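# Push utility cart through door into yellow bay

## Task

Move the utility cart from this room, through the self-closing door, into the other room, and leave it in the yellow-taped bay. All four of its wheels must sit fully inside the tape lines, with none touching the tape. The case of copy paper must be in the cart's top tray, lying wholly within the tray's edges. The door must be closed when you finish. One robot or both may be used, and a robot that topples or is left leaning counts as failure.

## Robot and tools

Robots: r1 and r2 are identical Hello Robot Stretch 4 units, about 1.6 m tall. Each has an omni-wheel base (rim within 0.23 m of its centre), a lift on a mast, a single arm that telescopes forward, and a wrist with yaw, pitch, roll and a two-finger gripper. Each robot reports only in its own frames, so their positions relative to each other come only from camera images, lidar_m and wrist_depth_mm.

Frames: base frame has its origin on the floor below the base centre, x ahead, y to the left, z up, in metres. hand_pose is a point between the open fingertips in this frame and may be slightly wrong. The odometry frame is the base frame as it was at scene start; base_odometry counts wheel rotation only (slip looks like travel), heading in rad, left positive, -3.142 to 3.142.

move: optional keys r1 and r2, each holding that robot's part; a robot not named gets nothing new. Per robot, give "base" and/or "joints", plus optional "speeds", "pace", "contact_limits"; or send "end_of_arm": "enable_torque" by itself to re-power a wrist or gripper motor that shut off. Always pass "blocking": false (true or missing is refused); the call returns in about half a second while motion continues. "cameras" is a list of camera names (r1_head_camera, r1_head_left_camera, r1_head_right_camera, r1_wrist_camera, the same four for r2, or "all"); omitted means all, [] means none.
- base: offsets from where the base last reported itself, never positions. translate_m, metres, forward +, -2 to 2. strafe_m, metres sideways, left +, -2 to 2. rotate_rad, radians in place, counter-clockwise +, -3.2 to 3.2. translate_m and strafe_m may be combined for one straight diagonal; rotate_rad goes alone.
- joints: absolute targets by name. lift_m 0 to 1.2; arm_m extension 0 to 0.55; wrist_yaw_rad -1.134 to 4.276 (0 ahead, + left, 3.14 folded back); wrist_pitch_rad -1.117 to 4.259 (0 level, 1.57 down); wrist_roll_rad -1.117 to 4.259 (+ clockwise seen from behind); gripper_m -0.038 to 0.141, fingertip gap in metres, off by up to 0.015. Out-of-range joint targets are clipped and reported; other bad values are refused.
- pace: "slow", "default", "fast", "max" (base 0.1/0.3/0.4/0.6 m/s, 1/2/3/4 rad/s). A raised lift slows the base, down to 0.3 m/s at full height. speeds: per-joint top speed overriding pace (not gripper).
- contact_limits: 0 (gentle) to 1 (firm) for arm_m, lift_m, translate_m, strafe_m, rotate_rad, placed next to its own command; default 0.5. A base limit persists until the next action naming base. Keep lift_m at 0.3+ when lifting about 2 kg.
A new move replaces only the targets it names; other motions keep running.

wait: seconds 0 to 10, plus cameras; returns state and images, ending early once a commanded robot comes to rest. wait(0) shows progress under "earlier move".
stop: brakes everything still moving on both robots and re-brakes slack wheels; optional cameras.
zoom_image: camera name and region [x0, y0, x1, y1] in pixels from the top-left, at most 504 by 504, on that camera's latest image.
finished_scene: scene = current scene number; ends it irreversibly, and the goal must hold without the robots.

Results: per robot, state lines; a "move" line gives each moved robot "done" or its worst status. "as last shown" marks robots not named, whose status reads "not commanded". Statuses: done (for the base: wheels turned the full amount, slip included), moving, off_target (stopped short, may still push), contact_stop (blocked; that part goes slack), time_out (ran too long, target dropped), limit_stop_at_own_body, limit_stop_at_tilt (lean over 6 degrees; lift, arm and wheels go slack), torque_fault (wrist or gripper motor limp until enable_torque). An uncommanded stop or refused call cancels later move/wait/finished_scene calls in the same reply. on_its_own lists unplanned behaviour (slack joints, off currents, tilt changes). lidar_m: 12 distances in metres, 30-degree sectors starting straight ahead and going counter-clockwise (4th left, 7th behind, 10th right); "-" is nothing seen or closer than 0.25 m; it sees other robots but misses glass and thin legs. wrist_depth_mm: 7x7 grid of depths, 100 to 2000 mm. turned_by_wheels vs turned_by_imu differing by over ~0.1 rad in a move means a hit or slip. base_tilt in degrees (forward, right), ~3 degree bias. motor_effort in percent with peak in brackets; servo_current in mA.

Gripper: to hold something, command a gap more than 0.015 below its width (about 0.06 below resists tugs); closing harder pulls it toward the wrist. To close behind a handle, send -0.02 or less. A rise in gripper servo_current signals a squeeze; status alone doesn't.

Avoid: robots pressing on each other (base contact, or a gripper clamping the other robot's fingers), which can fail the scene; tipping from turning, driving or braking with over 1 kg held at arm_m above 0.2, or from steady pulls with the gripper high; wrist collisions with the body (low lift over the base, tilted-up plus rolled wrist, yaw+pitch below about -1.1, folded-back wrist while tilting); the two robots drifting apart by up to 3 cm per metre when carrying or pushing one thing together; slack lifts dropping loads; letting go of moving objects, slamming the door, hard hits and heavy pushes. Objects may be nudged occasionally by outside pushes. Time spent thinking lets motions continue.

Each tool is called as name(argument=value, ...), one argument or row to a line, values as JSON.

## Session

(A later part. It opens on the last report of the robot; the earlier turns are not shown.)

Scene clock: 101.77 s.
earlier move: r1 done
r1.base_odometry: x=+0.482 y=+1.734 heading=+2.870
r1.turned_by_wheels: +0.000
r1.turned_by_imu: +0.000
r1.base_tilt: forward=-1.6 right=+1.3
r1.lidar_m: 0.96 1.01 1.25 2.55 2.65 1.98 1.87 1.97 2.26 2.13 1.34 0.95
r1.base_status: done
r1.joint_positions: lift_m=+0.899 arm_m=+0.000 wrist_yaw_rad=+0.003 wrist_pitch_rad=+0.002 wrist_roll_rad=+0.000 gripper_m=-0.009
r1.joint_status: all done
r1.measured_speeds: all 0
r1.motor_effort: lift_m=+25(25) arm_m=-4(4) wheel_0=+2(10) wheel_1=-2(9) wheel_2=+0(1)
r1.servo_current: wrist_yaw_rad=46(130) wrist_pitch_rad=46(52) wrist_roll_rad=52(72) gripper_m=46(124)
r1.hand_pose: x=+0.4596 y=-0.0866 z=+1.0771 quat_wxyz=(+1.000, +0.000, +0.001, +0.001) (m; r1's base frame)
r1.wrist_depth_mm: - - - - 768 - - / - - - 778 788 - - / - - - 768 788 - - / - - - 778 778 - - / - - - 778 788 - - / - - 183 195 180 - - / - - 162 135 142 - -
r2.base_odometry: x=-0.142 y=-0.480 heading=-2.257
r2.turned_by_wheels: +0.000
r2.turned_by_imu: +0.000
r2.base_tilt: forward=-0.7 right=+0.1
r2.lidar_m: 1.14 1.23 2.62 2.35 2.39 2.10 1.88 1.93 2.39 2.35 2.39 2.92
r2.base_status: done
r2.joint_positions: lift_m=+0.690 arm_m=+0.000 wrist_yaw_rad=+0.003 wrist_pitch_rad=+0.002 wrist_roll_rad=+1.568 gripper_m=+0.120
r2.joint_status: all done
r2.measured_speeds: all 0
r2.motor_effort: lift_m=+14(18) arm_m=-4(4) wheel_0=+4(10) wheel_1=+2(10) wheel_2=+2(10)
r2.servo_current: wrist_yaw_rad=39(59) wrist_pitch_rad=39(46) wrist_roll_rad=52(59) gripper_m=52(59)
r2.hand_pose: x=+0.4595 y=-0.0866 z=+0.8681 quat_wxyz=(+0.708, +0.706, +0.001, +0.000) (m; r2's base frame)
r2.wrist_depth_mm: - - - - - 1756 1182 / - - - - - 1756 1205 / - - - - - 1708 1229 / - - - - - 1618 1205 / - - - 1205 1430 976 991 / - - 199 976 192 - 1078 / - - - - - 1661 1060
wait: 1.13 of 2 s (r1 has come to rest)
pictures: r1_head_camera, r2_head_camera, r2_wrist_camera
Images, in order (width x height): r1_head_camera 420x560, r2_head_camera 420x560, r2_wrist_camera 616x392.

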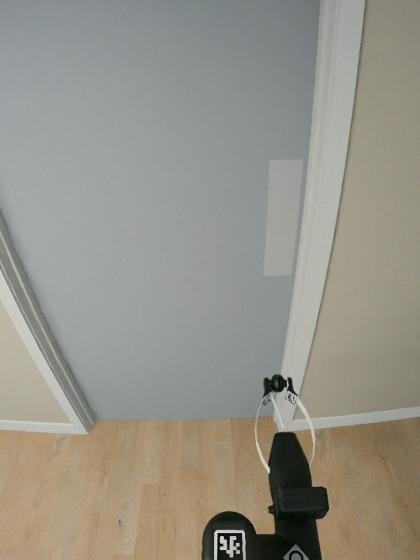

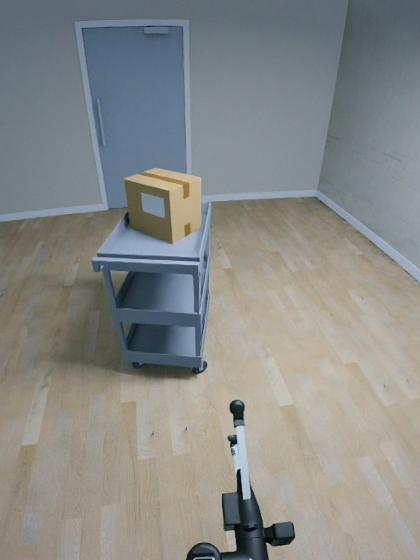

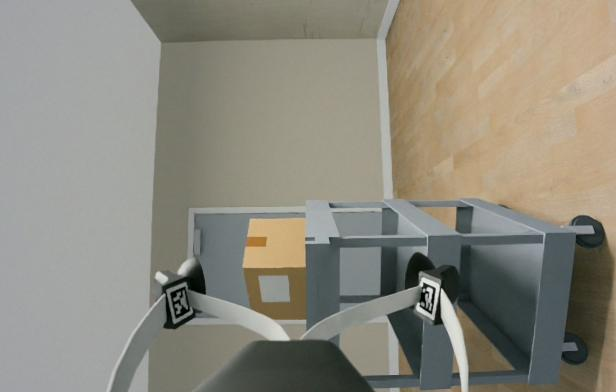

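move(
  blocking=false,
  r1={"base":{"translate_m":0.8},"pace":"slow","contact_limits":{"translate_m":0.7}},
  r2={"base":{"strafe_m":0.27}},
  cameras=[],
)

wait(
  seconds=2.5,
  cameras=["r2_head_camera","r2_wrist_camera"],
)

wait(
  seconds=8,
  cameras=["r1_head_camera","r1_head_left_camera","r2_head_camera","r2_wrist_camera"],
)

Scene clock: 111.77 s.
move: r1 moving; r2 moving
r1.base_odometry: x=+0.470 y=+1.738 heading=+2.871
r1.turned_by_wheels: +0.000
r1.turned_by_imu: +0.000
r1.base_tilt: forward=-1.6 right=+1.3
r1.lidar_m: 0.96 1.00 1.24 2.56 2.65 2.00 1.89 1.99 2.28 2.13 1.32 0.93
r1.base_status: translate_m moving
r1.joint_positions: lift_m=+0.899 arm_m=+0.000 wrist_yaw_rad=+0.003 wrist_pitch_rad=+0.002 wrist_roll_rad=+0.000 gripper_m=-0.009
r1.joint_status: not commanded
r1.measured_speeds: translate_m=+0.049 strafe_m=-0.001 rotate_rad=+0.000 lift_m=+0.000 arm_m=+0.000 wrist_yaw_rad=+0.000 wrist_pitch_rad=+0.000 wrist_roll_rad=+0.000
r1.motor_effort: lift_m=+25(25) arm_m=-4(4) wheel_0=+5(7) wheel_1=+5(5) wheel_2=-7(7)
r1.servo_current: wrist_yaw_rad=52(59) wrist_pitch_rad=46(52) wrist_roll_rad=39(59) gripper_m=46(52)
r1.contact_limits: translate_m 0.7
r1.hand_pose: x=+0.4596 y=-0.0866 z=+1.0771 quat_wxyz=(+1.000, +0.000, +0.001, +0.001) (m; r1's base frame)
r1.wrist_depth_mm: - - - - 759 - - / - - - 759 732 - - / - - - 759 741 - - / - - - 768 732 - - / - - - 768 732 - - / - - 184 194 676 - - / - - 163 135 153 - -
r2.base_odometry: x=-0.114 y=-0.502 heading=-2.257
r2.turned_by_wheels: +0.000
r2.turned_by_imu: +0.001
r2.base_tilt: forward=-0.6 right=+0.1
r2.lidar_m: 1.14 1.22 2.60 2.34 2.36 2.11 1.89 1.89 2.38 2.35 2.43 2.98
r2.base_status: strafe_m moving
r2.joint_positions: lift_m=+0.690 arm_m=+0.000 wrist_yaw_rad=+0.003 wrist_pitch_rad=+0.002 wrist_roll_rad=+1.568 gripper_m=+0.120
r2.joint_status: not commanded
r2.measured_speeds: translate_m=+0.000 strafe_m=+0.141 rotate_rad=-0.001 lift_m=+0.000 arm_m=+0.000 wrist_yaw_rad=-0.001 wrist_pitch_rad=+0.000 wrist_roll_rad=+0.000
r2.motor_effort: lift_m=+14(14) arm_m=-4(4) wheel_0=-9(11) wheel_1=+11(12) wheel_2=+0(4)
r2.servo_current: wrist_yaw_rad=39(59) wrist_pitch_rad=39(46) wrist_roll_rad=59(59) gripper_m=59(59)
r2.hand_pose: x=+0.4595 y=-0.0867 z=+0.8681 quat_wxyz=(+0.708, +0.706, +0.001, +0.000) (m; r2's base frame)
r2.wrist_depth_mm: - - - - - 1708 1182 / - - - - - 1756 1205 / - - - - - 1756 1205 / - - - - - 1576 1182 / - - - 1205 1430 - 1078 / - - 198 991 198 - 1098 / - - - - - 1618 1078
pictures: none
No camera images: "cameras" was empty.

Scene clock: 113.50 s.
earlier move: r1 moving; r2 done
r1.base_odometry: x=+0.315 y=+1.781 heading=+2.871
r1.turned_by_wheels: +0.000
r1.turned_by_imu: +0.000
r1.base_tilt: forward=-1.6 right=+1.3
r1.lidar_m: 0.80 0.83 1.04 2.55 2.63 2.15 2.04 2.13 2.25 2.14 1.11 0.78
r1.base_status: translate_m moving
r1.joint_positions: lift_m=+0.899 arm_m=+0.000 wrist_yaw_rad=+0.003 wrist_pitch_rad=+0.002 wrist_roll_rad=+0.000 gripper_m=-0.009
r1.joint_status: not commanded
r1.measured_speeds: translate_m=+0.100 strafe_m=-0.001 rotate_rad=+0.001 lift_m=+0.000 arm_m=+0.000 wrist_yaw_rad=+0.000 wrist_pitch_rad=+0.000 wrist_roll_rad=+0.000
r1.motor_effort: lift_m=+25(25) arm_m=-4(4) wheel_0=+3(7) wheel_1=+4(6) wheel_2=-5(7)
r1.servo_current: wrist_yaw_rad=46(65) wrist_pitch_rad=46(52) wrist_roll_rad=52(78) gripper_m=46(52)
r1.contact_limits: translate_m 0.7
r1.hand_pose: x=+0.4596 y=-0.0866 z=+1.0771 quat_wxyz=(+1.000, +0.000, +0.001, +0.001) (m; r1's base frame)
r1.wrist_depth_mm: - - - - 574 - - / - - - 603 603 - - / - - - 597 603 - - / - - - 603 615 - - / - - - 603 615 - - / - - 184 195 539 - - / - - 163 135 142 - -
r2.base_odometry: x=+0.067 y=-0.651 heading=-2.257
r2.turned_by_wheels: +0.000
r2.turned_by_imu: +0.000
r2.base_tilt: forward=-0.7 right=+0.1
r2.lidar_m: 1.13 3.60 2.37 2.09 2.13 2.13 1.93 1.92 2.40 2.61 2.63 3.27
r2.base_status: done
r2.joint_positions: lift_m=+0.690 arm_m=+0.000 wrist_yaw_rad=+0.003 wrist_pitch_rad=+0.002 wrist_roll_rad=+1.568 gripper_m=+0.120
r2.joint_status: not commanded
r2.measured_speeds: all 0
r2.motor_effort: lift_m=+15(15) arm_m=-3(4) wheel_0=+0(15) wheel_1=+0(12) wheel_2=+0(4)
r2.servo_current: wrist_yaw_rad=46(59) wrist_pitch_rad=39(46) wrist_roll_rad=59(59) gripper_m=52(59)
r2.hand_pose: x=+0.4595 y=-0.0867 z=+0.8680 quat_wxyz=(+0.708, +0.706, +0.001, +0.000) (m; r2's base frame)
r2.wrist_depth_mm: - - - - - 1661 1160 / - - - - - 1708 1205 / - - - - - 1537 1182 / - - - 1205 - - 1078 / - - - 1336 - - 1078 / - - 199 1025 198 1430 1182 / - - - - - 1756 1182
wait: 1.73 of 2.5 s (r2 has come to rest)
pictures: r2_head_camera, r2_wrist_camera
Images, in order (width x height): r2_head_camera 420x560, r2_wrist_camera 616x392.

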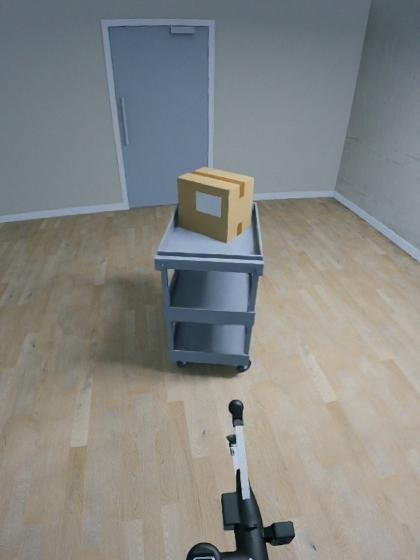

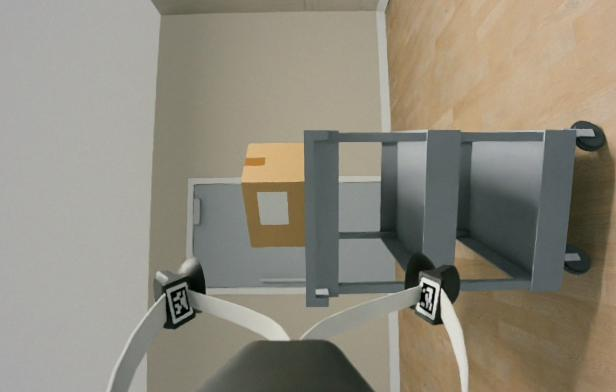

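Scene clock: 120.57 s.
earlier move: r1 done
r1.base_odometry: x=-0.289 y=+1.949 heading=+2.870
r1.turned_by_wheels: -0.001
r1.turned_by_imu: +0.044
r1.base_tilt: forward=-1.7 right=+1.3
r1.lidar_m: 0.38 0.38 0.46 0.71 2.71 2.76 2.67 2.83 2.23 0.53 0.30 0.47
r1.base_status: done
r1.joint_positions: lift_m=+0.900 arm_m=+0.000 wrist_yaw_rad=-0.016 wrist_pitch_rad=+0.002 wrist_roll_rad=+0.000 gripper_m=-0.010
r1.joint_status: not commanded
r1.measured_speeds: all 0
r1.motor_effort: lift_m=+24(25) arm_m=+8(8) wheel_0=+2(10) wheel_1=+2(10) wheel_2=-11(23)
r1.servo_current: wrist_yaw_rad=98(117) wrist_pitch_rad=46(52) wrist_roll_rad=46(78) gripper_m=39(59)
r1.contact_limits: translate_m 0.7
r1.hand_pose: x=+0.4575 y=-0.0919 z=+1.0771 quat_wxyz=(+1.000, +0.000, +0.001, -0.008) (m; r1's base frame)
r1.wrist_depth_mm: 189 201 216 234 252 273 - / 189 202 217 234 253 272 - / 190 202 217 234 253 276 - / 190 203 217 235 254 276 - / 190 200 218 234 254 279 - / 189 202 212 199 251 276 - / 189 199 213 165 178 279 -
r2.base_odometry: x=+0.067 y=-0.651 heading=-2.257
r2.turned_by_wheels: +0.000
r2.turned_by_imu: +0.001
r2.base_tilt: forward=-0.7 right=+0.1
r2.lidar_m: 1.15 3.63 2.35 2.07 2.15 2.15 1.90 1.97 2.38 2.61 2.64 3.28
r2.base_status: done
r2.joint_positions: lift_m=+0.690 arm_m=+0.000 wrist_yaw_rad=+0.003 wrist_pitch_rad=+0.002 wrist_roll_rad=+1.568 gripper_m=+0.120
r2.joint_status: not commanded
r2.measured_speeds: all 0
r2.motor_effort: lift_m=+15(15) arm_m=-4(4) wheel_0=+0(15) wheel_1=-1(12) wheel_2=+0(4)
r2.servo_current: wrist_yaw_rad=39(65) wrist_pitch_rad=46(52) wrist_roll_rad=52(65) gripper_m=52(59)
r2.hand_pose: x=+0.4595 y=-0.0867 z=+0.8680 quat_wxyz=(+0.708, +0.706, +0.001, +0.000) (m; r2's base frame)
r2.wrist_depth_mm: - - - - - 1756 1182 / - - - - - 1708 1182 / - - - - - 1537 1205 / - - - 1182 - - 1118 / - - - 1336 - - 1098 / - - 198 1025 198 1430 1229 / - - - - - 1756 1205
wait: 7.07 of 8 s (r1 has come to rest)
pictures: r1_head_camera, r1_head_left_camera, r2_head_camera, r2_wrist_camera
Images, in order (width x height): r1_head_camera 420x560, r1_head_left_camera 420x672, r2_head_camera 420x560, r2_wrist_camera 616x392.

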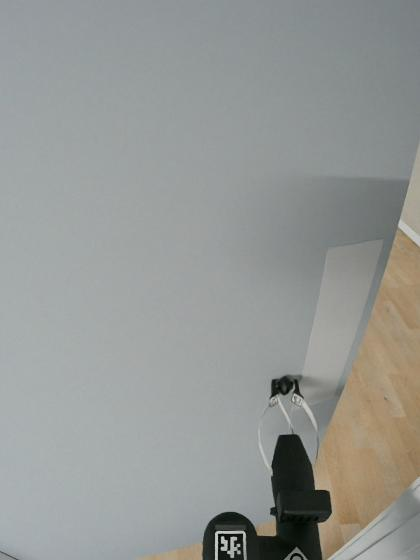

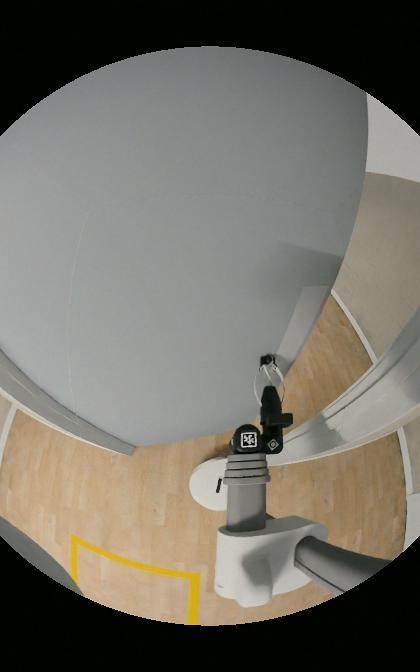

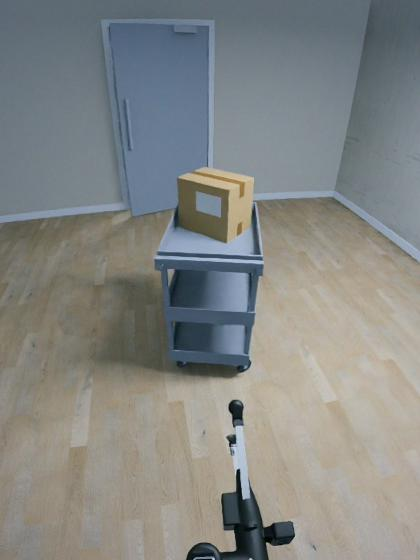

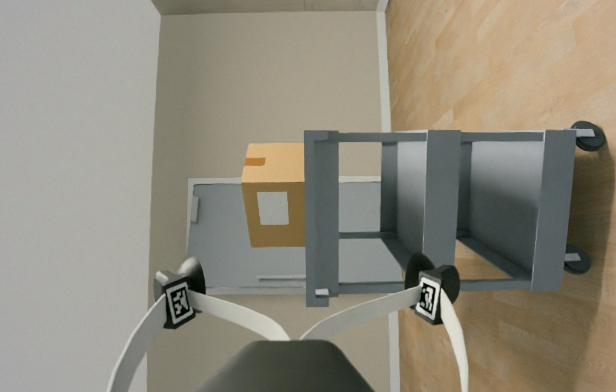

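move(
  blocking=false,
  r1={"base":{"translate_m":0.45,"strafe_m":0.08},"pace":"slow","contact_limits":{"translate_m":0.8,"strafe_m":0.8}},
  r2={"base":{"translate_m":0.35}},
  cameras=[],
)

wait(
  seconds=2.5,
  cameras=["r2_head_camera","r2_wrist_camera"],
)

wait(
  seconds=5,
  cameras=["r1_head_camera","r1_head_left_camera","r1_head_right_camera","r2_head_camera"],
)

r1: "contact_limits": translate_m and strafe_m are given together and make one move, which takes one limit: state it under one of them only
Scene clock: 142.50 s.
r1.base_odometry: x=-0.289 y=+1.949 heading=+2.870
r1.turned_by_wheels: +0.000
r1.turned_by_imu: +0.000
r1.base_tilt: forward=-1.7 right=+1.3
r1.lidar_m: 0.38 0.37 0.45 0.70 2.68 2.79 2.67 2.81 2.26 0.55 0.29 0.46
r1.base_status: done
r1.joint_positions: lift_m=+0.900 arm_m=+0.000 wrist_yaw_rad=-0.016 wrist_pitch_rad=+0.002 wrist_roll_rad=+0.000 gripper_m=-0.010
r1.joint_status: not commanded
r1.measured_speeds: all 0
r1.motor_effort: lift_m=+24(25) arm_m=+8(8) wheel_0=+2(10) wheel_1=+2(10) wheel_2=-11(23)
r1.servo_current: wrist_yaw_rad=98(117) wrist_pitch_rad=39(52) wrist_roll_rad=33(78) gripper_m=39(59)
r1.contact_limits: translate_m 0.7
r1.hand_pose: x=+0.4575 y=-0.0919 z=+1.0771 quat_wxyz=(+1.000, +0.000, +0.001, -0.008) (m; r1's base frame)
r1.wrist_depth_mm: 189 201 216 234 252 273 - / 189 201 217 235 253 272 - / 190 201 216 234 253 274 - / 190 203 218 235 254 278 - / 191 201 218 236 254 277 - / 189 202 211 198 251 279 - / 189 198 215 165 178 282 -
r2.base_odometry: x=+0.067 y=-0.651 heading=-2.257
r2.turned_by_wheels: +0.000
r2.turned_by_imu: +0.000
r2.base_tilt: forward=-0.7 right=+0.1
r2.lidar_m: 1.15 3.59 2.35 2.10 2.12 2.12 1.91 1.94 2.40 2.60 2.63 3.29
r2.base_status: done
r2.joint_positions: lift_m=+0.690 arm_m=+0.000 wrist_yaw_rad=+0.003 wrist_pitch_rad=+0.002 wrist_roll_rad=+1.568 gripper_m=+0.120
r2.joint_status: not commanded
r2.measured_speeds: all 0
r2.motor_effort: lift_m=+15(15) arm_m=-4(4) wheel_0=+0(15) wheel_1=+0(12) wheel_2=+0(4)
r2.servo_current: wrist_yaw_rad=52(65) wrist_pitch_rad=39(52) wrist_roll_rad=39(65) gripper_m=46(59)
r2.hand_pose: x=+0.4595 y=-0.0867 z=+0.8680 quat_wxyz=(+0.708, +0.706, +0.001, +0.000) (m; r2's base frame)
r2.wrist_depth_mm: - - - - - 1708 1160 / - - - - - 1708 1205 / - - - - - 1537 1205 / - - - 1182 - - 1098 / - - - 1336 - - 1078 / - - 198 1025 198 1430 1229 / - - - - - 1756 1205
pictures: none

not run: a call was refused earlier in this reply.

not run: a call was refused earlier in this reply.

move(
  blocking=false,
  r1={"base":{"translate_m":0.45,"strafe_m":0.08},"pace":"slow","contact_limits":{"translate_m":0.8}},
  r2={"base":{"translate_m":0.35}},
  cameras=[],
)

wait(
  seconds=2.5,
  cameras=["r2_head_camera","r2_wrist_camera"],
)

wait(
  seconds=5,
  cameras=["r1_head_camera","r1_head_left_camera","r1_head_right_camera","r2_head_camera"],
)

Scene clock: 149.20 s.
move: r1 moving; r2 moving
r1.base_odometry: x=-0.301 y=+1.950 heading=+2.869
r1.turned_by_wheels: -0.001
r1.turned_by_imu: +0.007
r1.base_tilt: forward=-1.7 right=+1.3
r1.lidar_m: 0.38 0.38 0.44 0.70 2.70 2.76 2.68 2.82 2.24 0.48 0.30 0.48
r1.base_status: translate_m moving; strafe_m moving
r1.joint_positions: lift_m=+0.900 arm_m=+0.000 wrist_yaw_rad=-0.016 wrist_pitch_rad=+0.002 wrist_roll_rad=+0.000 gripper_m=-0.010
r1.joint_status: not commanded
r1.measured_speeds: translate_m=+0.049 strafe_m=+0.008 rotate_rad=+0.002 lift_m=+0.000 arm_m=+0.000 wrist_yaw_rad=+0.000 wrist_pitch_rad=+0.000 wrist_roll_rad=+0.000
r1.motor_effort: lift_m=+24(24) arm_m=+8(8) wheel_0=+4(6) wheel_1=+6(9) wheel_2=-21(21)
r1.servo_current: wrist_yaw_rad=98(104) wrist_pitch_rad=46(46) wrist_roll_rad=59(65) gripper_m=46(46)
r1.contact_limits: translate_m 0.8
r1.hand_pose: x=+0.4575 y=-0.0919 z=+1.0771 quat_wxyz=(+1.000, +0.000, +0.001, -0.008) (m; r1's base frame)
r1.wrist_depth_mm: 187 200 214 233 253 273 - / 186 200 215 234 252 274 - / 187 200 216 233 252 277 - / 189 201 215 233 253 279 - / 189 201 216 234 253 279 - / 186 201 212 200 251 281 - / 186 196 179 227 248 282 -
r2.base_odometry: x=+0.048 y=-0.675 heading=-2.257
r2.turned_by_wheels: +0.000
r2.turned_by_imu: +0.001
r2.base_tilt: forward=-0.7 right=+0.1
r2.lidar_m: 1.10 3.63 2.33 2.09 2.13 2.19 1.95 1.98 2.47 2.61 2.64 3.27
r2.base_status: translate_m moving
r2.joint_positions: lift_m=+0.690 arm_m=+0.000 wrist_yaw_rad=+0.003 wrist_pitch_rad=+0.002 wrist_roll_rad=+1.568 gripper_m=+0.120
r2.joint_status: not commanded
r2.measured_speeds: translate_m=+0.121 strafe_m=+0.001 rotate_rad=-0.001 lift_m=+0.000 arm_m=+0.000 wrist_yaw_rad=+0.000 wrist_pitch_rad=+0.000 wrist_roll_rad=+0.000
r2.motor_effort: lift_m=+15(15) arm_m=-4(4) wheel_0=+9(9) wheel_1=+6(9) wheel_2=-11(13)
r2.servo_current: wrist_yaw_rad=46(59) wrist_pitch_rad=39(46) wrist_roll_rad=65(65) gripper_m=52(52)
r2.hand_pose: x=+0.4595 y=-0.0867 z=+0.8680 quat_wxyz=(+0.708, +0.706, +0.001, +0.000) (m; r2's base frame)
r2.wrist_depth_mm: - - - - - 1708 1182 / - - - - - 1756 1205 / - - - - - 1499 1098 / - - - 1205 - 960 1078 / - - - 1281 - 960 - / - - 199 991 198 1576 1160 / - - - - - 1756 1205
pictures: none
No camera images: "cameras" was empty.

Scene clock: 151.37 s.
earlier move: r1 moving; r2 done
r1.base_odometry: x=-0.505 y=+1.970 heading=+2.869
r1.turned_by_wheels: +0.000
r1.turned_by_imu: +0.006
r1.base_tilt: forward=-1.7 right=+1.3
r1.lidar_m: 0.32 0.30 0.33 0.48 2.65 2.98 2.88 3.03 2.45 0.31 2.29 0.46
r1.base_status: translate_m moving; strafe_m moving
r1.joint_positions: lift_m=+0.900 arm_m=+0.000 wrist_yaw_rad=-0.016 wrist_pitch_rad=+0.002 wrist_roll_rad=+0.000 gripper_m=-0.010
r1.joint_status: not commanded
r1.measured_speeds: translate_m=+0.100 strafe_m=+0.016 rotate_rad=+0.004 lift_m=+0.000 arm_m=+0.000 wrist_yaw_rad=+0.000 wrist_pitch_rad=+0.000 wrist_roll_rad=+0.000
r1.motor_effort: lift_m=+24(24) arm_m=+8(8) wheel_0=+4(7) wheel_1=+5(9) wheel_2=-17(21)
r1.servo_current: wrist_yaw_rad=98(111) wrist_pitch_rad=39(52) wrist_roll_rad=59(65) gripper_m=39(52)
r1.contact_limits: translate_m 0.8
r1.hand_pose: x=+0.4575 y=-0.0919 z=+1.0771 quat_wxyz=(+1.000, +0.000, +0.001, -0.008) (m; r1's base frame)
r1.wrist_depth_mm: 167 183 207 238 278 - - / 164 184 208 238 278 - - / 164 185 209 239 277 - - / 165 185 209 239 279 - - / 165 185 208 240 279 - - / 167 185 202 198 278 - - / 169 181 179 186 260 - -
r2.base_odometry: x=-0.154 y=-0.921 heading=-2.257
r2.turned_by_wheels: +0.000
r2.turned_by_imu: +0.001
r2.base_tilt: forward=-0.7 right=+0.0
r2.lidar_m: 0.81 3.56 2.42 2.15 2.20 2.49 2.27 2.32 2.82 2.56 2.57 0.82
r2.base_status: done
r2.joint_positions: lift_m=+0.690 arm_m=+0.000 wrist_yaw_rad=+0.003 wrist_pitch_rad=+0.002 wrist_roll_rad=+1.568 gripper_m=+0.120
r2.joint_status: not commanded
r2.measured_speeds: all 0
r2.motor_effort: lift_m=+15(15) arm_m=-4(4) wheel_0=+2(11) wheel_1=+4(9) wheel_2=-3(14)
r2.servo_current: wrist_yaw_rad=46(59) wrist_pitch_rad=46(46) wrist_roll_rad=52(65) gripper_m=52(59)
r2.hand_pose: x=+0.4595 y=-0.0867 z=+0.8680 quat_wxyz=(+0.708, +0.706, +0.001, +0.000) (m; r2's base frame)
r2.wrist_depth_mm: - - - - - 1708 1182 / - - - - - 1708 1205 / - - - 621 - 621 - / - - 931 640 - 627 - / - - - 946 - 654 - / - - 198 654 192 661 1308 / - - - - - 1808 1205
wait: 2.17 of 2.5 s (r2 has come to rest)
pictures: r2_head_camera, r2_wrist_camera
Images, in order (width x height): r2_head_camera 420x560, r2_wrist_camera 616x392.

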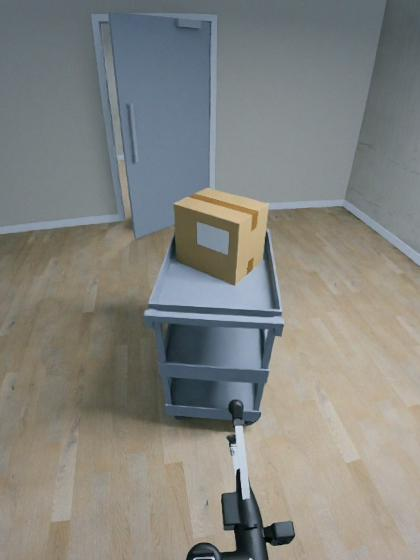

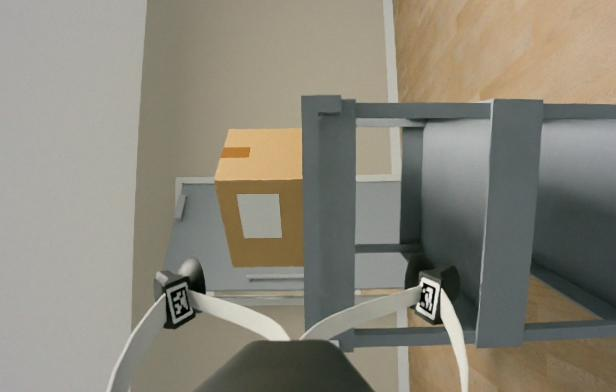

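Scene clock: 154.53 s.
earlier move: r1 done
r1.base_odometry: x=-0.743 y=+1.992 heading=+2.870
r1.turned_by_wheels: +0.001
r1.turned_by_imu: +0.042
r1.base_tilt: forward=-1.7 right=+1.3
r1.lidar_m: 0.32 0.27 0.26 0.33 0.61 3.17 3.11 3.31 0.41 0.88 2.38 3.44
r1.base_status: done
r1.joint_positions: lift_m=+0.900 arm_m=+0.000 wrist_yaw_rad=-0.001 wrist_pitch_rad=+0.002 wrist_roll_rad=+0.000 gripper_m=-0.010
r1.joint_status: not commanded
r1.measured_speeds: all 0
r1.motor_effort: lift_m=+24(24) arm_m=+8(8) wheel_0=+8(15) wheel_1=+4(11) wheel_2=-10(21)
r1.servo_current: wrist_yaw_rad=52(111) wrist_pitch_rad=46(52) wrist_roll_rad=39(72) gripper_m=46(52)
r1.contact_limits: translate_m 0.8
r1.hand_pose: x=+0.4588 y=-0.0878 z=+1.0771 quat_wxyz=(+1.000, +0.000, +0.001, -0.001) (m; r1's base frame)
r1.wrist_depth_mm: 166 189 221 270 - - - / 162 188 221 270 - - - / 163 189 224 270 - - - / 162 189 223 270 - - - / 163 189 223 271 - - - / 166 184 198 208 - - - / 165 159 212 262 141 - -
r2.base_odometry: x=-0.154 y=-0.921 heading=-2.257
r2.turned_by_wheels: +0.000
r2.turned_by_imu: +0.000
r2.base_tilt: forward=-0.7 right=+0.1
r2.lidar_m: 0.79 3.57 2.39 2.16 2.19 2.50 2.29 2.30 2.82 2.55 2.59 0.82
r2.base_status: done
r2.joint_positions: lift_m=+0.690 arm_m=+0.000 wrist_yaw_rad=+0.003 wrist_pitch_rad=+0.002 wrist_roll_rad=+1.568 gripper_m=+0.120
r2.joint_status: not commanded
r2.measured_speeds: all 0
r2.motor_effort: lift_m=+15(15) arm_m=-4(4) wheel_0=+3(11) wheel_1=+4(9) wheel_2=-3(14)
r2.servo_current: wrist_yaw_rad=46(65) wrist_pitch_rad=46(46) wrist_roll_rad=46(65) gripper_m=46(59)
r2.hand_pose: x=+0.4595 y=-0.0867 z=+0.8680 quat_wxyz=(+0.708, +0.706, +0.001, +0.000) (m; r2's base frame)
r2.wrist_depth_mm: - - - - - 1708 1205 / - - - - - 1708 1205 / - - - 621 - 621 - / - - 917 647 - 634 - / - - - 946 - 654 - / - - 199 661 192 661 1255 / - - - - - 1756 1182
wait: 3.17 of 5 s (r1 has come to rest)
pictures: r1_head_camera, r1_head_left_camera, r1_head_right_camera, r2_head_camera
Images, in order (width x height): r1_head_camera 420x560, r1_head_left_camera 420x672, r1_head_right_camera 420x672, r2_head_camera 420x560.

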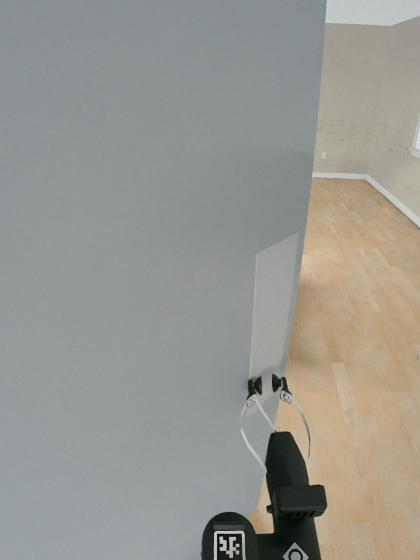

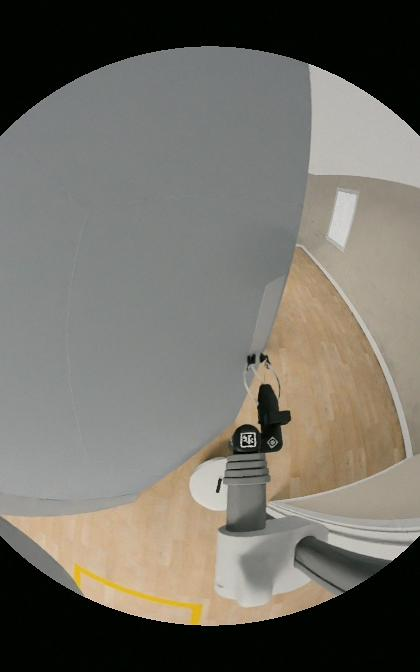

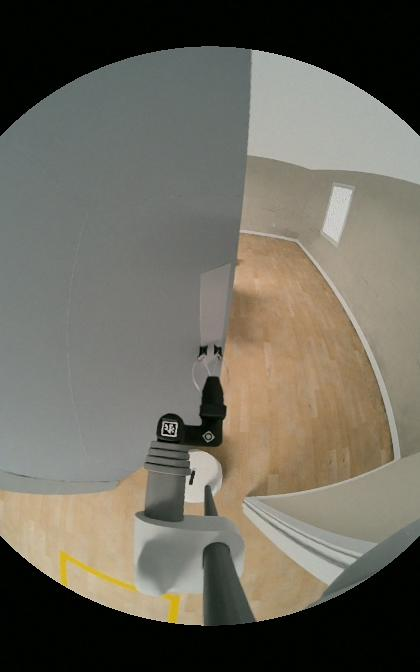

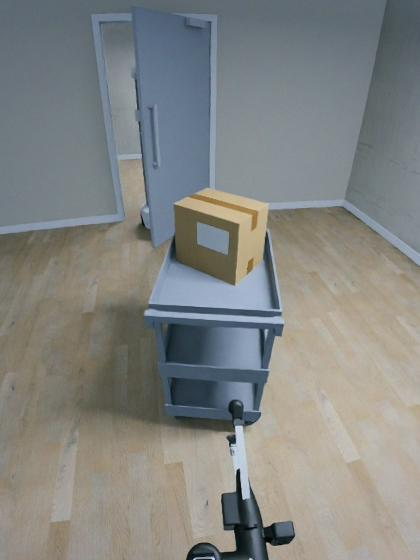

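move(
  blocking=false,
  r1={"base":{"translate_m":0.4,"strafe_m":0.1},"pace":"slow","contact_limits":{"translate_m":0.8}},
  r2={"base":{"translate_m":0.33,"strafe_m":0.01},"pace":"slow"},
  cameras=[],
)

wait(
  seconds=5,
  cameras=["r2_wrist_camera","r2_head_camera"],
)

wait(
  seconds=2,
  cameras=["r1_head_camera","r1_head_left_camera","r1_head_right_camera","r2_head_camera","r2_head_right_camera","r2_wrist_camera"],
)

Scene clock: 168.27 s.
move: r1 moving; r2 moving
r1.base_odometry: x=-0.756 y=+1.993 heading=+2.870
r1.turned_by_wheels: +0.000
r1.turned_by_imu: +0.049
r1.base_tilt: forward=-1.7 right=+1.3
r1.lidar_m: 0.32 0.25 0.26 0.32 0.60 3.13 3.11 3.35 0.45 1.17 2.47 0.53
r1.base_status: translate_m moving; strafe_m moving
r1.joint_positions: lift_m=+0.900 arm_m=+0.000 wrist_yaw_rad=-0.002 wrist_pitch_rad=+0.002 wrist_roll_rad=+0.000 gripper_m=-0.010
r1.joint_status: not commanded
r1.measured_speeds: translate_m=+0.048 strafe_m=+0.013 rotate_rad=-0.004 lift_m=+0.000 arm_m=+0.000 wrist_yaw_rad=-0.024 wrist_pitch_rad=+0.000 wrist_roll_rad=+0.000
r1.motor_effort: lift_m=+24(24) arm_m=+8(8) wheel_0=+5(10) wheel_1=+10(12) wheel_2=-15(16)
r1.servo_current: wrist_yaw_rad=39(65) wrist_pitch_rad=46(46) wrist_roll_rad=59(59) gripper_m=46(46)
r1.contact_limits: translate_m 0.8
r1.hand_pose: x=+0.4587 y=-0.0881 z=+1.0771 quat_wxyz=(+1.000, +0.000, +0.001, -0.001) (m; r1's base frame)
r1.wrist_depth_mm: 156 181 210 255 - - - / 153 178 211 255 - - - / 157 178 211 255 - - - / 153 182 212 256 - - - / 157 179 213 256 - - - / 154 179 190 202 307 - - / 157 167 206 181 142 - -
r2.base_odometry: x=-0.162 y=-0.931 heading=-2.257
r2.turned_by_wheels: +0.000
r2.turned_by_imu: +0.001
r2.base_tilt: forward=-0.7 right=+0.0
r2.lidar_m: 0.77 3.55 2.39 2.14 2.18 2.54 2.27 2.32 2.81 2.56 2.59 0.83
r2.base_status: translate_m moving; strafe_m moving
r2.joint_positions: lift_m=+0.690 arm_m=+0.000 wrist_yaw_rad=+0.003 wrist_pitch_rad=+0.002 wrist_roll_rad=+1.568 gripper_m=+0.120
r2.joint_status: not commanded
r2.measured_speeds: translate_m=+0.049 strafe_m=+0.002 rotate_rad=-0.001 lift_m=+0.000 arm_m=+0.000 wrist_yaw_rad=+0.000 wrist_pitch_rad=+0.000 wrist_roll_rad=+0.000
r2.motor_effort: lift_m=+15(15) arm_m=-4(4) wheel_0=+3(8) wheel_1=+6(7) wheel_2=-8(10)
r2.servo_current: wrist_yaw_rad=59(59) wrist_pitch_rad=33(46) wrist_roll_rad=46(59) gripper_m=52(59)
r2.hand_pose: x=+0.4595 y=-0.0867 z=+0.8680 quat_wxyz=(+0.708, +0.706, +0.001, +0.000) (m; r2's base frame)
r2.wrist_depth_mm: - - - - - 1708 1160 / - - - - - 1756 1182 / - - - 609 - 609 - / - - 904 627 - 621 - / - - - 931 - 627 - / - - 198 640 193 654 1205 / - - - - - 1708 1205
pictures: none
No camera images: "cameras" was empty.

Scene clock: 172.33 s.
earlier move: r1 moving; r2 done
r1.base_odometry: x=-1.141 y=+2.003 heading=+2.870
r1.turned_by_wheels: +0.000
r1.turned_by_imu: +0.311
r1.base_tilt: forward=-1.6 right=+1.3
r1.lidar_m: 0.27 0.25 - 0.25 0.32 3.33 3.40 0.79 1.24 2.58 3.28 1.58
r1.base_status: translate_m moving; strafe_m moving
r1.joint_positions: lift_m=+0.900 arm_m=+0.000 wrist_yaw_rad=-0.003 wrist_pitch_rad=+0.002 wrist_roll_rad=+0.000 gripper_m=-0.010
r1.joint_status: not commanded
r1.measured_speeds: translate_m=+0.054 strafe_m=+0.011 rotate_rad=+0.001 lift_m=+0.000 arm_m=+0.000 wrist_yaw_rad=+0.000 wrist_pitch_rad=+0.000 wrist_roll_rad=+0.000
r1.motor_effort: lift_m=+24(24) arm_m=+8(8) wheel_0=+9(17) wheel_1=+7(12) wheel_2=-12(19)
r1.servo_current: wrist_yaw_rad=52(72) wrist_pitch_rad=46(52) wrist_roll_rad=59(72) gripper_m=46(52)
r1.contact_limits: translate_m 0.8
r1.hand_pose: x=+0.4586 y=-0.0884 z=+1.0771 quat_wxyz=(+1.000, +0.000, +0.001, -0.002) (m; r1's base frame)
r1.wrist_depth_mm: 144 180 220 283 - - - / 144 176 222 285 - - - / 145 176 223 286 - - - / 157 182 223 285 - - - / 144 177 223 285 - 1308 - / 144 177 199 208 1430 - - / 148 160 200 260 152 - -
r2.base_odometry: x=-0.356 y=-1.183 heading=-2.257
r2.turned_by_wheels: +0.000
r2.turned_by_imu: +0.001
r2.base_tilt: forward=-0.7 right=+0.1
r2.lidar_m: 0.46 0.54 2.45 2.21 2.20 2.81 2.58 2.64 2.77 2.52 2.56 0.49
r2.base_status: done
r2.joint_positions: lift_m=+0.690 arm_m=+0.000 wrist_yaw_rad=+0.003 wrist_pitch_rad=+0.002 wrist_roll_rad=+1.568 gripper_m=+0.120
r2.joint_status: not commanded
r2.measured_speeds: all 0
r2.motor_effort: lift_m=+15(15) arm_m=-4(4) wheel_0=+4(10) wheel_1=+5(8) wheel_2=-6(11)
r2.servo_current: wrist_yaw_rad=39(59) wrist_pitch_rad=39(46) wrist_roll_rad=46(65) gripper_m=52(59)
r2.hand_pose: x=+0.4595 y=-0.0867 z=+0.8680 quat_wxyz=(+0.708, +0.706, +0.001, +0.000) (m; r2's base frame)
r2.wrist_depth_mm: - - - 287 289 310 291 / - - - 238 294 1464 - / - - 585 244 303 878 - / - - 554 309 307 - - / - - 615 315 314 - - / - - 200 258 200 - - / - - - - - 1756 530
wait: 4.07 of 5 s (r2 has come to rest)
pictures: r2_head_camera, r2_wrist_camera
Images, in order (width x height): r2_head_camera 420x560, r2_wrist_camera 616x392.

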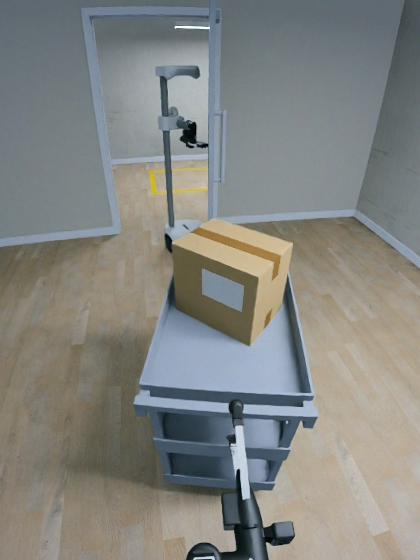

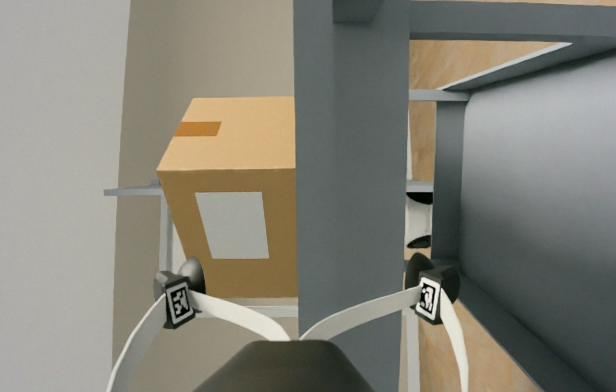

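Scene clock: 173.13 s.
earlier move: r1 done
r1.base_odometry: x=-1.155 y=+2.003 heading=+2.870
r1.turned_by_wheels: +0.000
r1.turned_by_imu: +0.014
r1.base_tilt: forward=-1.6 right=+1.2
r1.lidar_m: 0.26 0.25 - 0.25 0.31 3.36 3.43 0.80 1.28 2.60 3.34 1.59
r1.base_status: done
r1.joint_positions: lift_m=+0.900 arm_m=+0.000 wrist_yaw_rad=-0.002 wrist_pitch_rad=+0.002 wrist_roll_rad=+0.000 gripper_m=-0.010
r1.joint_status: not commanded
r1.measured_speeds: all 0
r1.motor_effort: lift_m=+24(24) arm_m=+8(8) wheel_0=+11(17) wheel_1=+5(12) wheel_2=-11(19)
r1.servo_current: wrist_yaw_rad=52(78) wrist_pitch_rad=46(52) wrist_roll_rad=52(72) gripper_m=33(52)
r1.contact_limits: translate_m 0.8
r1.hand_pose: x=+0.4587 y=-0.0880 z=+1.0771 quat_wxyz=(+1.000, +0.000, +0.001, -0.001) (m; r1's base frame)
r1.wrist_depth_mm: 143 179 218 289 - - - / 144 174 219 289 - - - / 144 174 219 290 - - - / 156 175 218 289 - - - / 144 180 219 276 - 1430 1281 / 144 174 197 206 - - - / 147 154 204 185 142 - 1308
r2.base_odometry: x=-0.356 y=-1.183 heading=-2.257
r2.turned_by_wheels: +0.000
r2.turned_by_imu: +0.000
r2.base_tilt: forward=-0.6 right=+0.0
r2.lidar_m: 0.48 0.53 2.42 2.23 2.22 2.77 2.61 2.64 2.78 2.52 2.55 0.49
r2.base_status: done
r2.joint_positions: lift_m=+0.690 arm_m=+0.000 wrist_yaw_rad=+0.003 wrist_pitch_rad=+0.002 wrist_roll_rad=+1.568 gripper_m=+0.120
r2.joint_status: not commanded
r2.measured_speeds: all 0
r2.motor_effort: lift_m=+15(15) arm_m=-4(4) wheel_0=+3(10) wheel_1=+6(8) wheel_2=-6(11)
r2.servo_current: wrist_yaw_rad=46(65) wrist_pitch_rad=46(46) wrist_roll_rad=46(65) gripper_m=52(59)
r2.hand_pose: x=+0.4595 y=-0.0867 z=+0.8680 quat_wxyz=(+0.708, +0.706, +0.001, +0.000) (m; r2's base frame)
r2.wrist_depth_mm: - - - 287 289 309 293 / - - - 238 293 1499 - / - - 580 243 303 878 - / - - 549 309 307 - - / - - 615 317 314 - - / - - 200 259 200 - - / - - - - - 1756 530
wait: 0.80 of 2 s (r1 has come to rest)
pictures: r1_head_camera, r1_head_left_camera, r1_head_right_camera, r2_head_camera, r2_head_right_camera, r2_wrist_camera
Images, in order (width x height): r1_head_camera 420x560, r1_head_left_camera 420x672, r1_head_right_camera 420x672, r2_head_camera 420x560, r2_head_right_camera 420x672, r2_wrist_camera 616x392.

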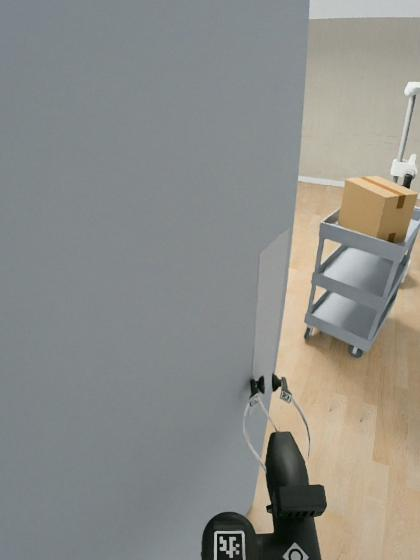

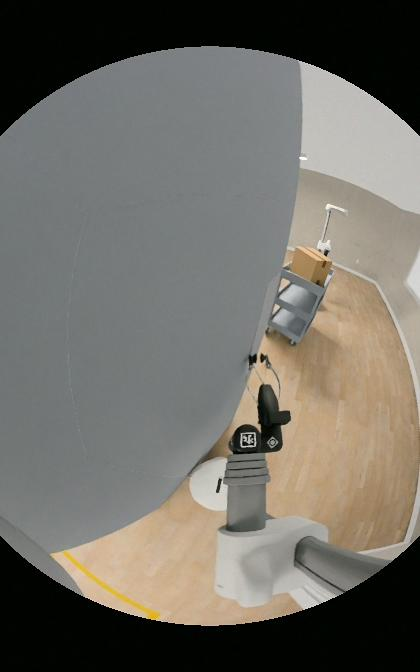

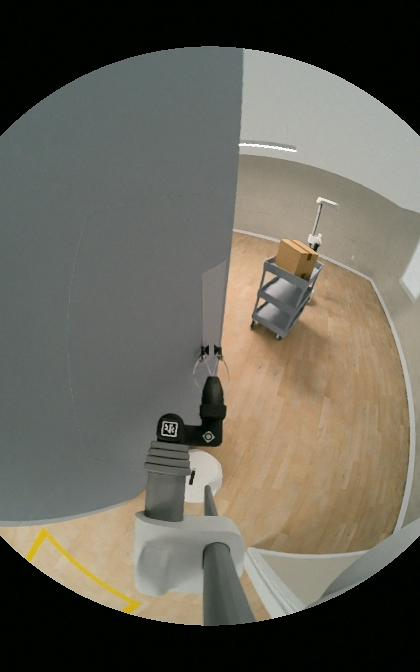

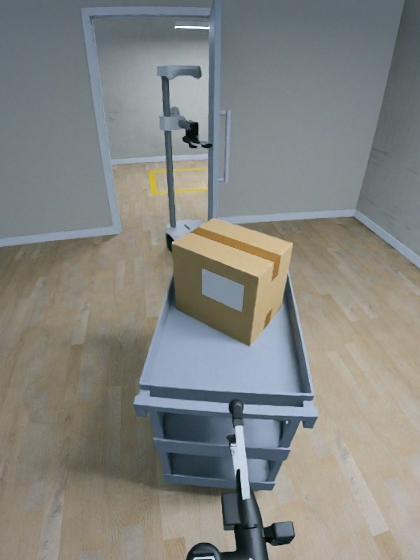

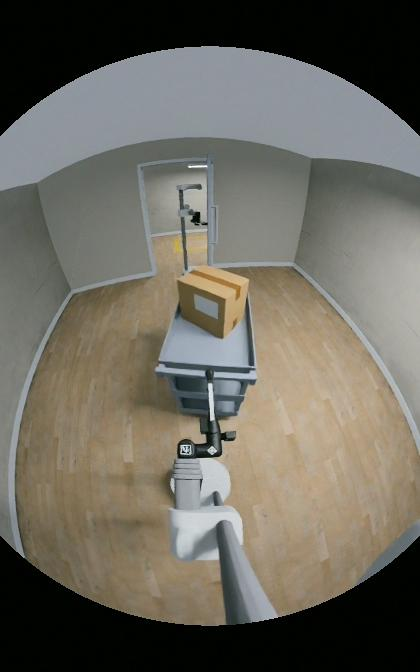

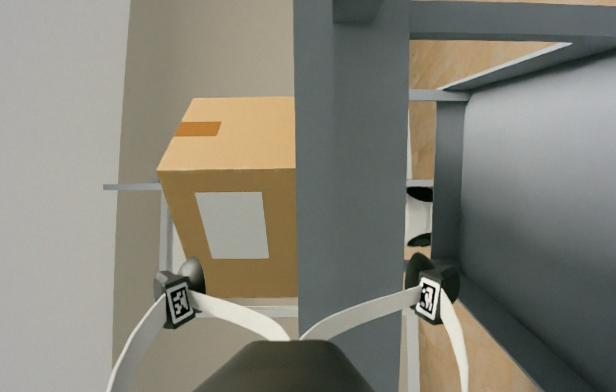

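move(
  blocking=false,
  r1={"base":{"translate_m":0.42,"strafe_m":0.08},"pace":"slow","contact_limits":{"translate_m":0.8}},
  r2={"base":{"translate_m":0.05},"pace":"slow"},
  cameras=[],
)

wait(
  seconds=1.5,
  cameras=["r2_wrist_camera","r2_head_camera"],
)

wait(
  seconds=5,
  cameras=["r1_head_camera","r1_head_left_camera","r2_head_camera","r2_wrist_camera"],
)

zoom_image(
  camera="r2_head_camera",
  region=[130, 360, 330, 500],
)

Scene clock: 181.83 s.
move: r1 moving; r2 moving
r1.base_odometry: x=-1.167 y=+2.004 heading=+2.871
r1.turned_by_wheels: +0.000
r1.turned_by_imu: +0.014
r1.base_tilt: forward=-1.7 right=+1.3
r1.lidar_m: 0.25 0.25 - 0.25 0.30 3.36 3.45 0.81 1.38 2.61 3.39 1.58
r1.base_status: translate_m moving; strafe_m moving
r1.joint_positions: lift_m=+0.900 arm_m=+0.000 wrist_yaw_rad=-0.002 wrist_pitch_rad=+0.002 wrist_roll_rad=+0.000 gripper_m=-0.010
r1.joint_status: not commanded
r1.measured_speeds: translate_m=+0.050 strafe_m=+0.006 rotate_rad=+0.001 lift_m=+0.000 arm_m=+0.000 wrist_yaw_rad=+0.000 wrist_pitch_rad=+0.000 wrist_roll_rad=+0.000
r1.motor_effort: lift_m=+24(24) arm_m=+8(8) wheel_0=+9(12) wheel_1=+9(12) wheel_2=-15(17)
r1.servo_current: wrist_yaw_rad=52(59) wrist_pitch_rad=39(46) wrist_roll_rad=59(65) gripper_m=39(46)
r1.contact_limits: translate_m 0.8
r1.hand_pose: x=+0.4587 y=-0.0880 z=+1.0771 quat_wxyz=(+1.000, +0.000, +0.001, -0.001) (m; r1's base frame)
r1.wrist_depth_mm: 143 180 220 281 - - - / 144 175 220 281 - - - / 144 175 220 291 - - - / 156 180 221 294 - - - / 144 175 221 281 - 1397 1255 / 144 175 196 209 - - 1708 / 147 156 204 256 152 - -
r2.base_odometry: x=-0.364 y=-1.192 heading=-2.257
r2.turned_by_wheels: +0.000
r2.turned_by_imu: +0.001
r2.base_tilt: forward=-0.7 right=+0.1
r2.lidar_m: 0.46 0.51 2.46 2.21 2.24 2.79 2.59 2.65 2.78 2.54 2.55 0.48
r2.base_status: translate_m moving
r2.joint_positions: lift_m=+0.690 arm_m=+0.000 wrist_yaw_rad=+0.003 wrist_pitch_rad=+0.002 wrist_roll_rad=+1.568 gripper_m=+0.120
r2.joint_status: not commanded
r2.measured_speeds: translate_m=+0.048 strafe_m=+0.000 rotate_rad=+0.000 lift_m=+0.000 arm_m=+0.000 wrist_yaw_rad=+0.000 wrist_pitch_rad=+0.000 wrist_roll_rad=+0.000
r2.motor_effort: lift_m=+15(15) arm_m=-4(4) wheel_0=+3(7) wheel_1=+5(8) wheel_2=-9(10)
r2.servo_current: wrist_yaw_rad=46(59) wrist_pitch_rad=39(46) wrist_roll_rad=39(52) gripper_m=46(52)
r2.hand_pose: x=+0.4595 y=-0.0867 z=+0.8680 quat_wxyz=(+0.708, +0.706, +0.001, +0.000) (m; r2's base frame)
r2.wrist_depth_mm: - - - 223 278 1397 282 / - - - 229 283 1618 - / - - 569 234 291 866 - / - - 544 297 298 842 - / - - 603 304 303 - - / - - 198 249 198 - - / - - - - - 1756 530
pictures: none
No camera images: "cameras" was empty.

Scene clock: 183.03 s.
earlier move: r1 moving; r2 done
r1.base_odometry: x=-1.276 y=+2.013 heading=+2.871
r1.turned_by_wheels: +0.000
r1.turned_by_imu: +0.044
r1.base_tilt: forward=-1.6 right=+1.3
r1.lidar_m: 0.31 0.25 - 0.25 0.26 3.43 3.54 0.91 1.81 2.73 3.65 1.51
r1.base_status: translate_m moving; strafe_m moving
r1.joint_positions: lift_m=+0.900 arm_m=+0.000 wrist_yaw_rad=+0.001 wrist_pitch_rad=+0.002 wrist_roll_rad=+0.000 gripper_m=-0.010
r1.joint_status: not commanded
r1.measured_speeds: translate_m=+0.094 strafe_m=+0.017 rotate_rad=+0.000 lift_m=+0.000 arm_m=+0.000 wrist_yaw_rad=+0.000 wrist_pitch_rad=+0.000 wrist_roll_rad=+0.000
r1.motor_effort: lift_m=+23(24) arm_m=-4(8) wheel_0=+1(17) wheel_1=+13(16) wheel_2=-8(17)
r1.servo_current: wrist_yaw_rad=52(65) wrist_pitch_rad=39(46) wrist_roll_rad=52(65) gripper_m=39(52)
r1.contact_limits: translate_m 0.8
r1.hand_pose: x=+0.4594 y=-0.0872 z=+1.0773 quat_wxyz=(+1.000, +0.000, +0.001, +0.000) (m; r1's base frame)
r1.wrist_depth_mm: 184 229 282 - - - - / 184 223 283 - - - - / 184 224 281 - - - - / 184 223 296 - - - - / 183 222 283 - - - 1118 / 178 222 257 194 - - - / 178 207 181 185 153 - -
r2.base_odometry: x=-0.387 y=-1.221 heading=-2.257
r2.turned_by_wheels: +0.000
r2.turned_by_imu: +0.000
r2.base_tilt: forward=-0.7 right=+0.1
r2.lidar_m: 0.42 0.47 2.44 2.23 2.22 2.82 2.65 2.67 2.77 2.51 2.56 0.46
r2.base_status: done
r2.joint_positions: lift_m=+0.690 arm_m=+0.000 wrist_yaw_rad=+0.003 wrist_pitch_rad=+0.002 wrist_roll_rad=+1.568 gripper_m=+0.120
r2.joint_status: not commanded
r2.measured_speeds: all 0
r2.motor_effort: lift_m=+15(15) arm_m=-4(4) wheel_0=+4(10) wheel_1=+5(8) wheel_2=-6(11)
r2.servo_current: wrist_yaw_rad=46(65) wrist_pitch_rad=39(46) wrist_roll_rad=46(59) gripper_m=46(59)
r2.hand_pose: x=+0.4595 y=-0.0867 z=+0.8680 quat_wxyz=(+0.708, +0.706, +0.001, +0.000) (m; r2's base frame)
r2.wrist_depth_mm: - - - 186 241 1661 1182 / - - - 190 246 798 - / - - 525 194 253 - - / - - 504 198 258 866 - / - - 564 204 264 - - / - - 200 206 214 - - / - - - - - 1756 521
wait: 1.20 of 1.5 s (r2 has come to rest)
pictures: r2_head_camera, r2_wrist_camera
Images, in order (width x height): r2_head_camera 420x560, r2_wrist_camera 616x392.

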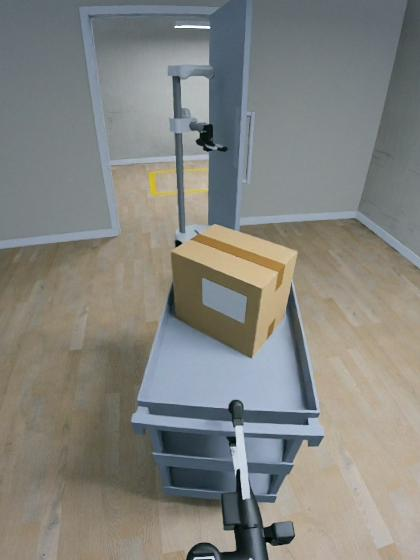

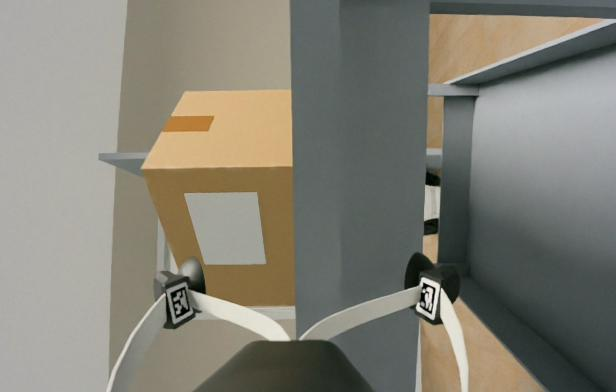

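Scene clock: 187.87 s.
earlier move: r1 contact_stop
r1.base_odometry: x=-1.459 y=+2.072 heading=+2.932
r1.turned_by_wheels: +0.061
r1.turned_by_imu: +0.079
r1.base_tilt: forward=-1.6 right=+1.3
r1.lidar_m: 0.32 0.25 - 0.25 0.25 0.63 1.14 1.05 2.71 2.88 1.36 1.37
r1.base_status: translate_m contact_stop (by the wheels' count: +0.310 of +0.420); strafe_m contact_stop (by the wheels' count: +0.016 of +0.080)
r1.joint_positions: lift_m=+0.900 arm_m=+0.000 wrist_yaw_rad=+0.001 wrist_pitch_rad=+0.002 wrist_roll_rad=+0.000 gripper_m=-0.010
r1.joint_status: not commanded
r1.measured_speeds: all 0
r1.on_its_own: the wheels are slack since a contact_stop
r1.motor_effort: lift_m=+23(24) arm_m=-4(8) wheel_0=+0(17) wheel_1=+0(33) wheel_2=+0(19)
r1.servo_current: wrist_yaw_rad=39(65) wrist_pitch_rad=46(52) wrist_roll_rad=52(72) gripper_m=46(52)
r1.contact_limits: translate_m 0.8
r1.hand_pose: x=+0.4594 y=-0.0872 z=+1.0773 quat_wxyz=(+1.000, +0.000, +0.001, +0.000) (m; r1's base frame)
r1.wrist_depth_mm: - - - - - - - / - - - - - - - / - - - - - - - / - - - - - - - / - - - - - - - / - - - 195 - - - / - - 181 185 152 - -
r2.base_odometry: x=-0.387 y=-1.221 heading=-2.257
r2.turned_by_wheels: +0.000
r2.turned_by_imu: +0.001
r2.base_tilt: forward=-0.7 right=+0.1
r2.lidar_m: 0.43 0.48 2.43 2.23 2.23 2.82 2.65 2.69 2.78 2.52 2.55 0.46
r2.base_status: done
r2.joint_positions: lift_m=+0.690 arm_m=+0.000 wrist_yaw_rad=+0.003 wrist_pitch_rad=+0.002 wrist_roll_rad=+1.568 gripper_m=+0.120
r2.joint_status: not commanded
r2.measured_speeds: all 0
r2.motor_effort: lift_m=+15(15) arm_m=-4(4) wheel_0=+4(10) wheel_1=+5(8) wheel_2=-6(11)
r2.servo_current: wrist_yaw_rad=52(65) wrist_pitch_rad=39(52) wrist_roll_rad=39(65) gripper_m=52(59)
r2.hand_pose: x=+0.4595 y=-0.0867 z=+0.8680 quat_wxyz=(+0.708, +0.706, +0.001, +0.000) (m; r2's base frame)
r2.wrist_depth_mm: - - - 186 240 1708 1160 / - - - 190 247 798 - / - - 525 194 253 - - / - - 500 198 257 866 - / - - 559 204 264 878 - / - - 200 206 213 - - / - - - - - 1756 517
wait: 4.83 of 5 s (r1 has come to rest)
pictures: r1_head_camera, r1_head_left_camera, r2_head_camera, r2_wrist_camera
Images, in order (width x height): r1_head_camera 420x560, r1_head_left_camera 420x672, r2_head_camera 420x560, r2_wrist_camera 616x392.

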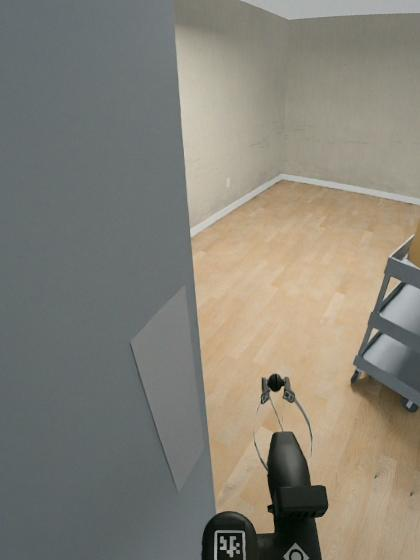

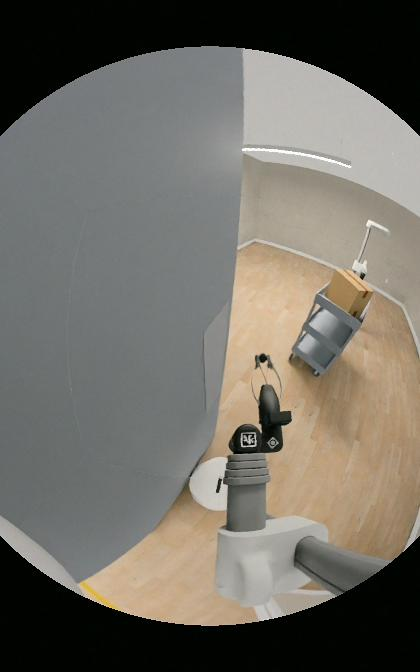

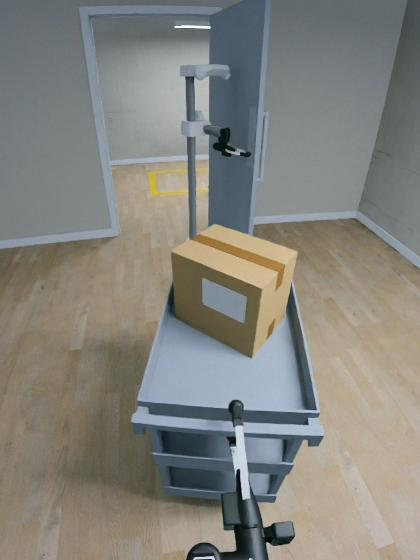

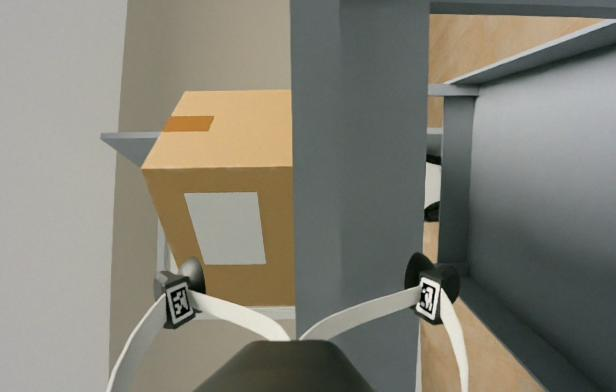

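Scaled by 2.520 from the camera's 420x560 image, which has a finer 1200x1600 frame.

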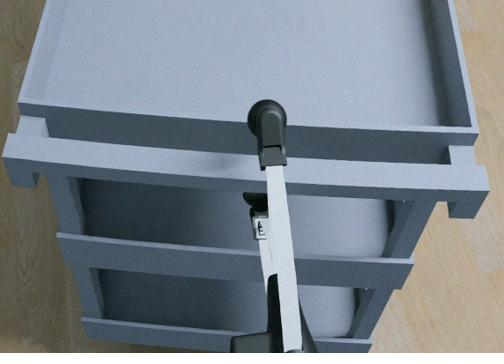

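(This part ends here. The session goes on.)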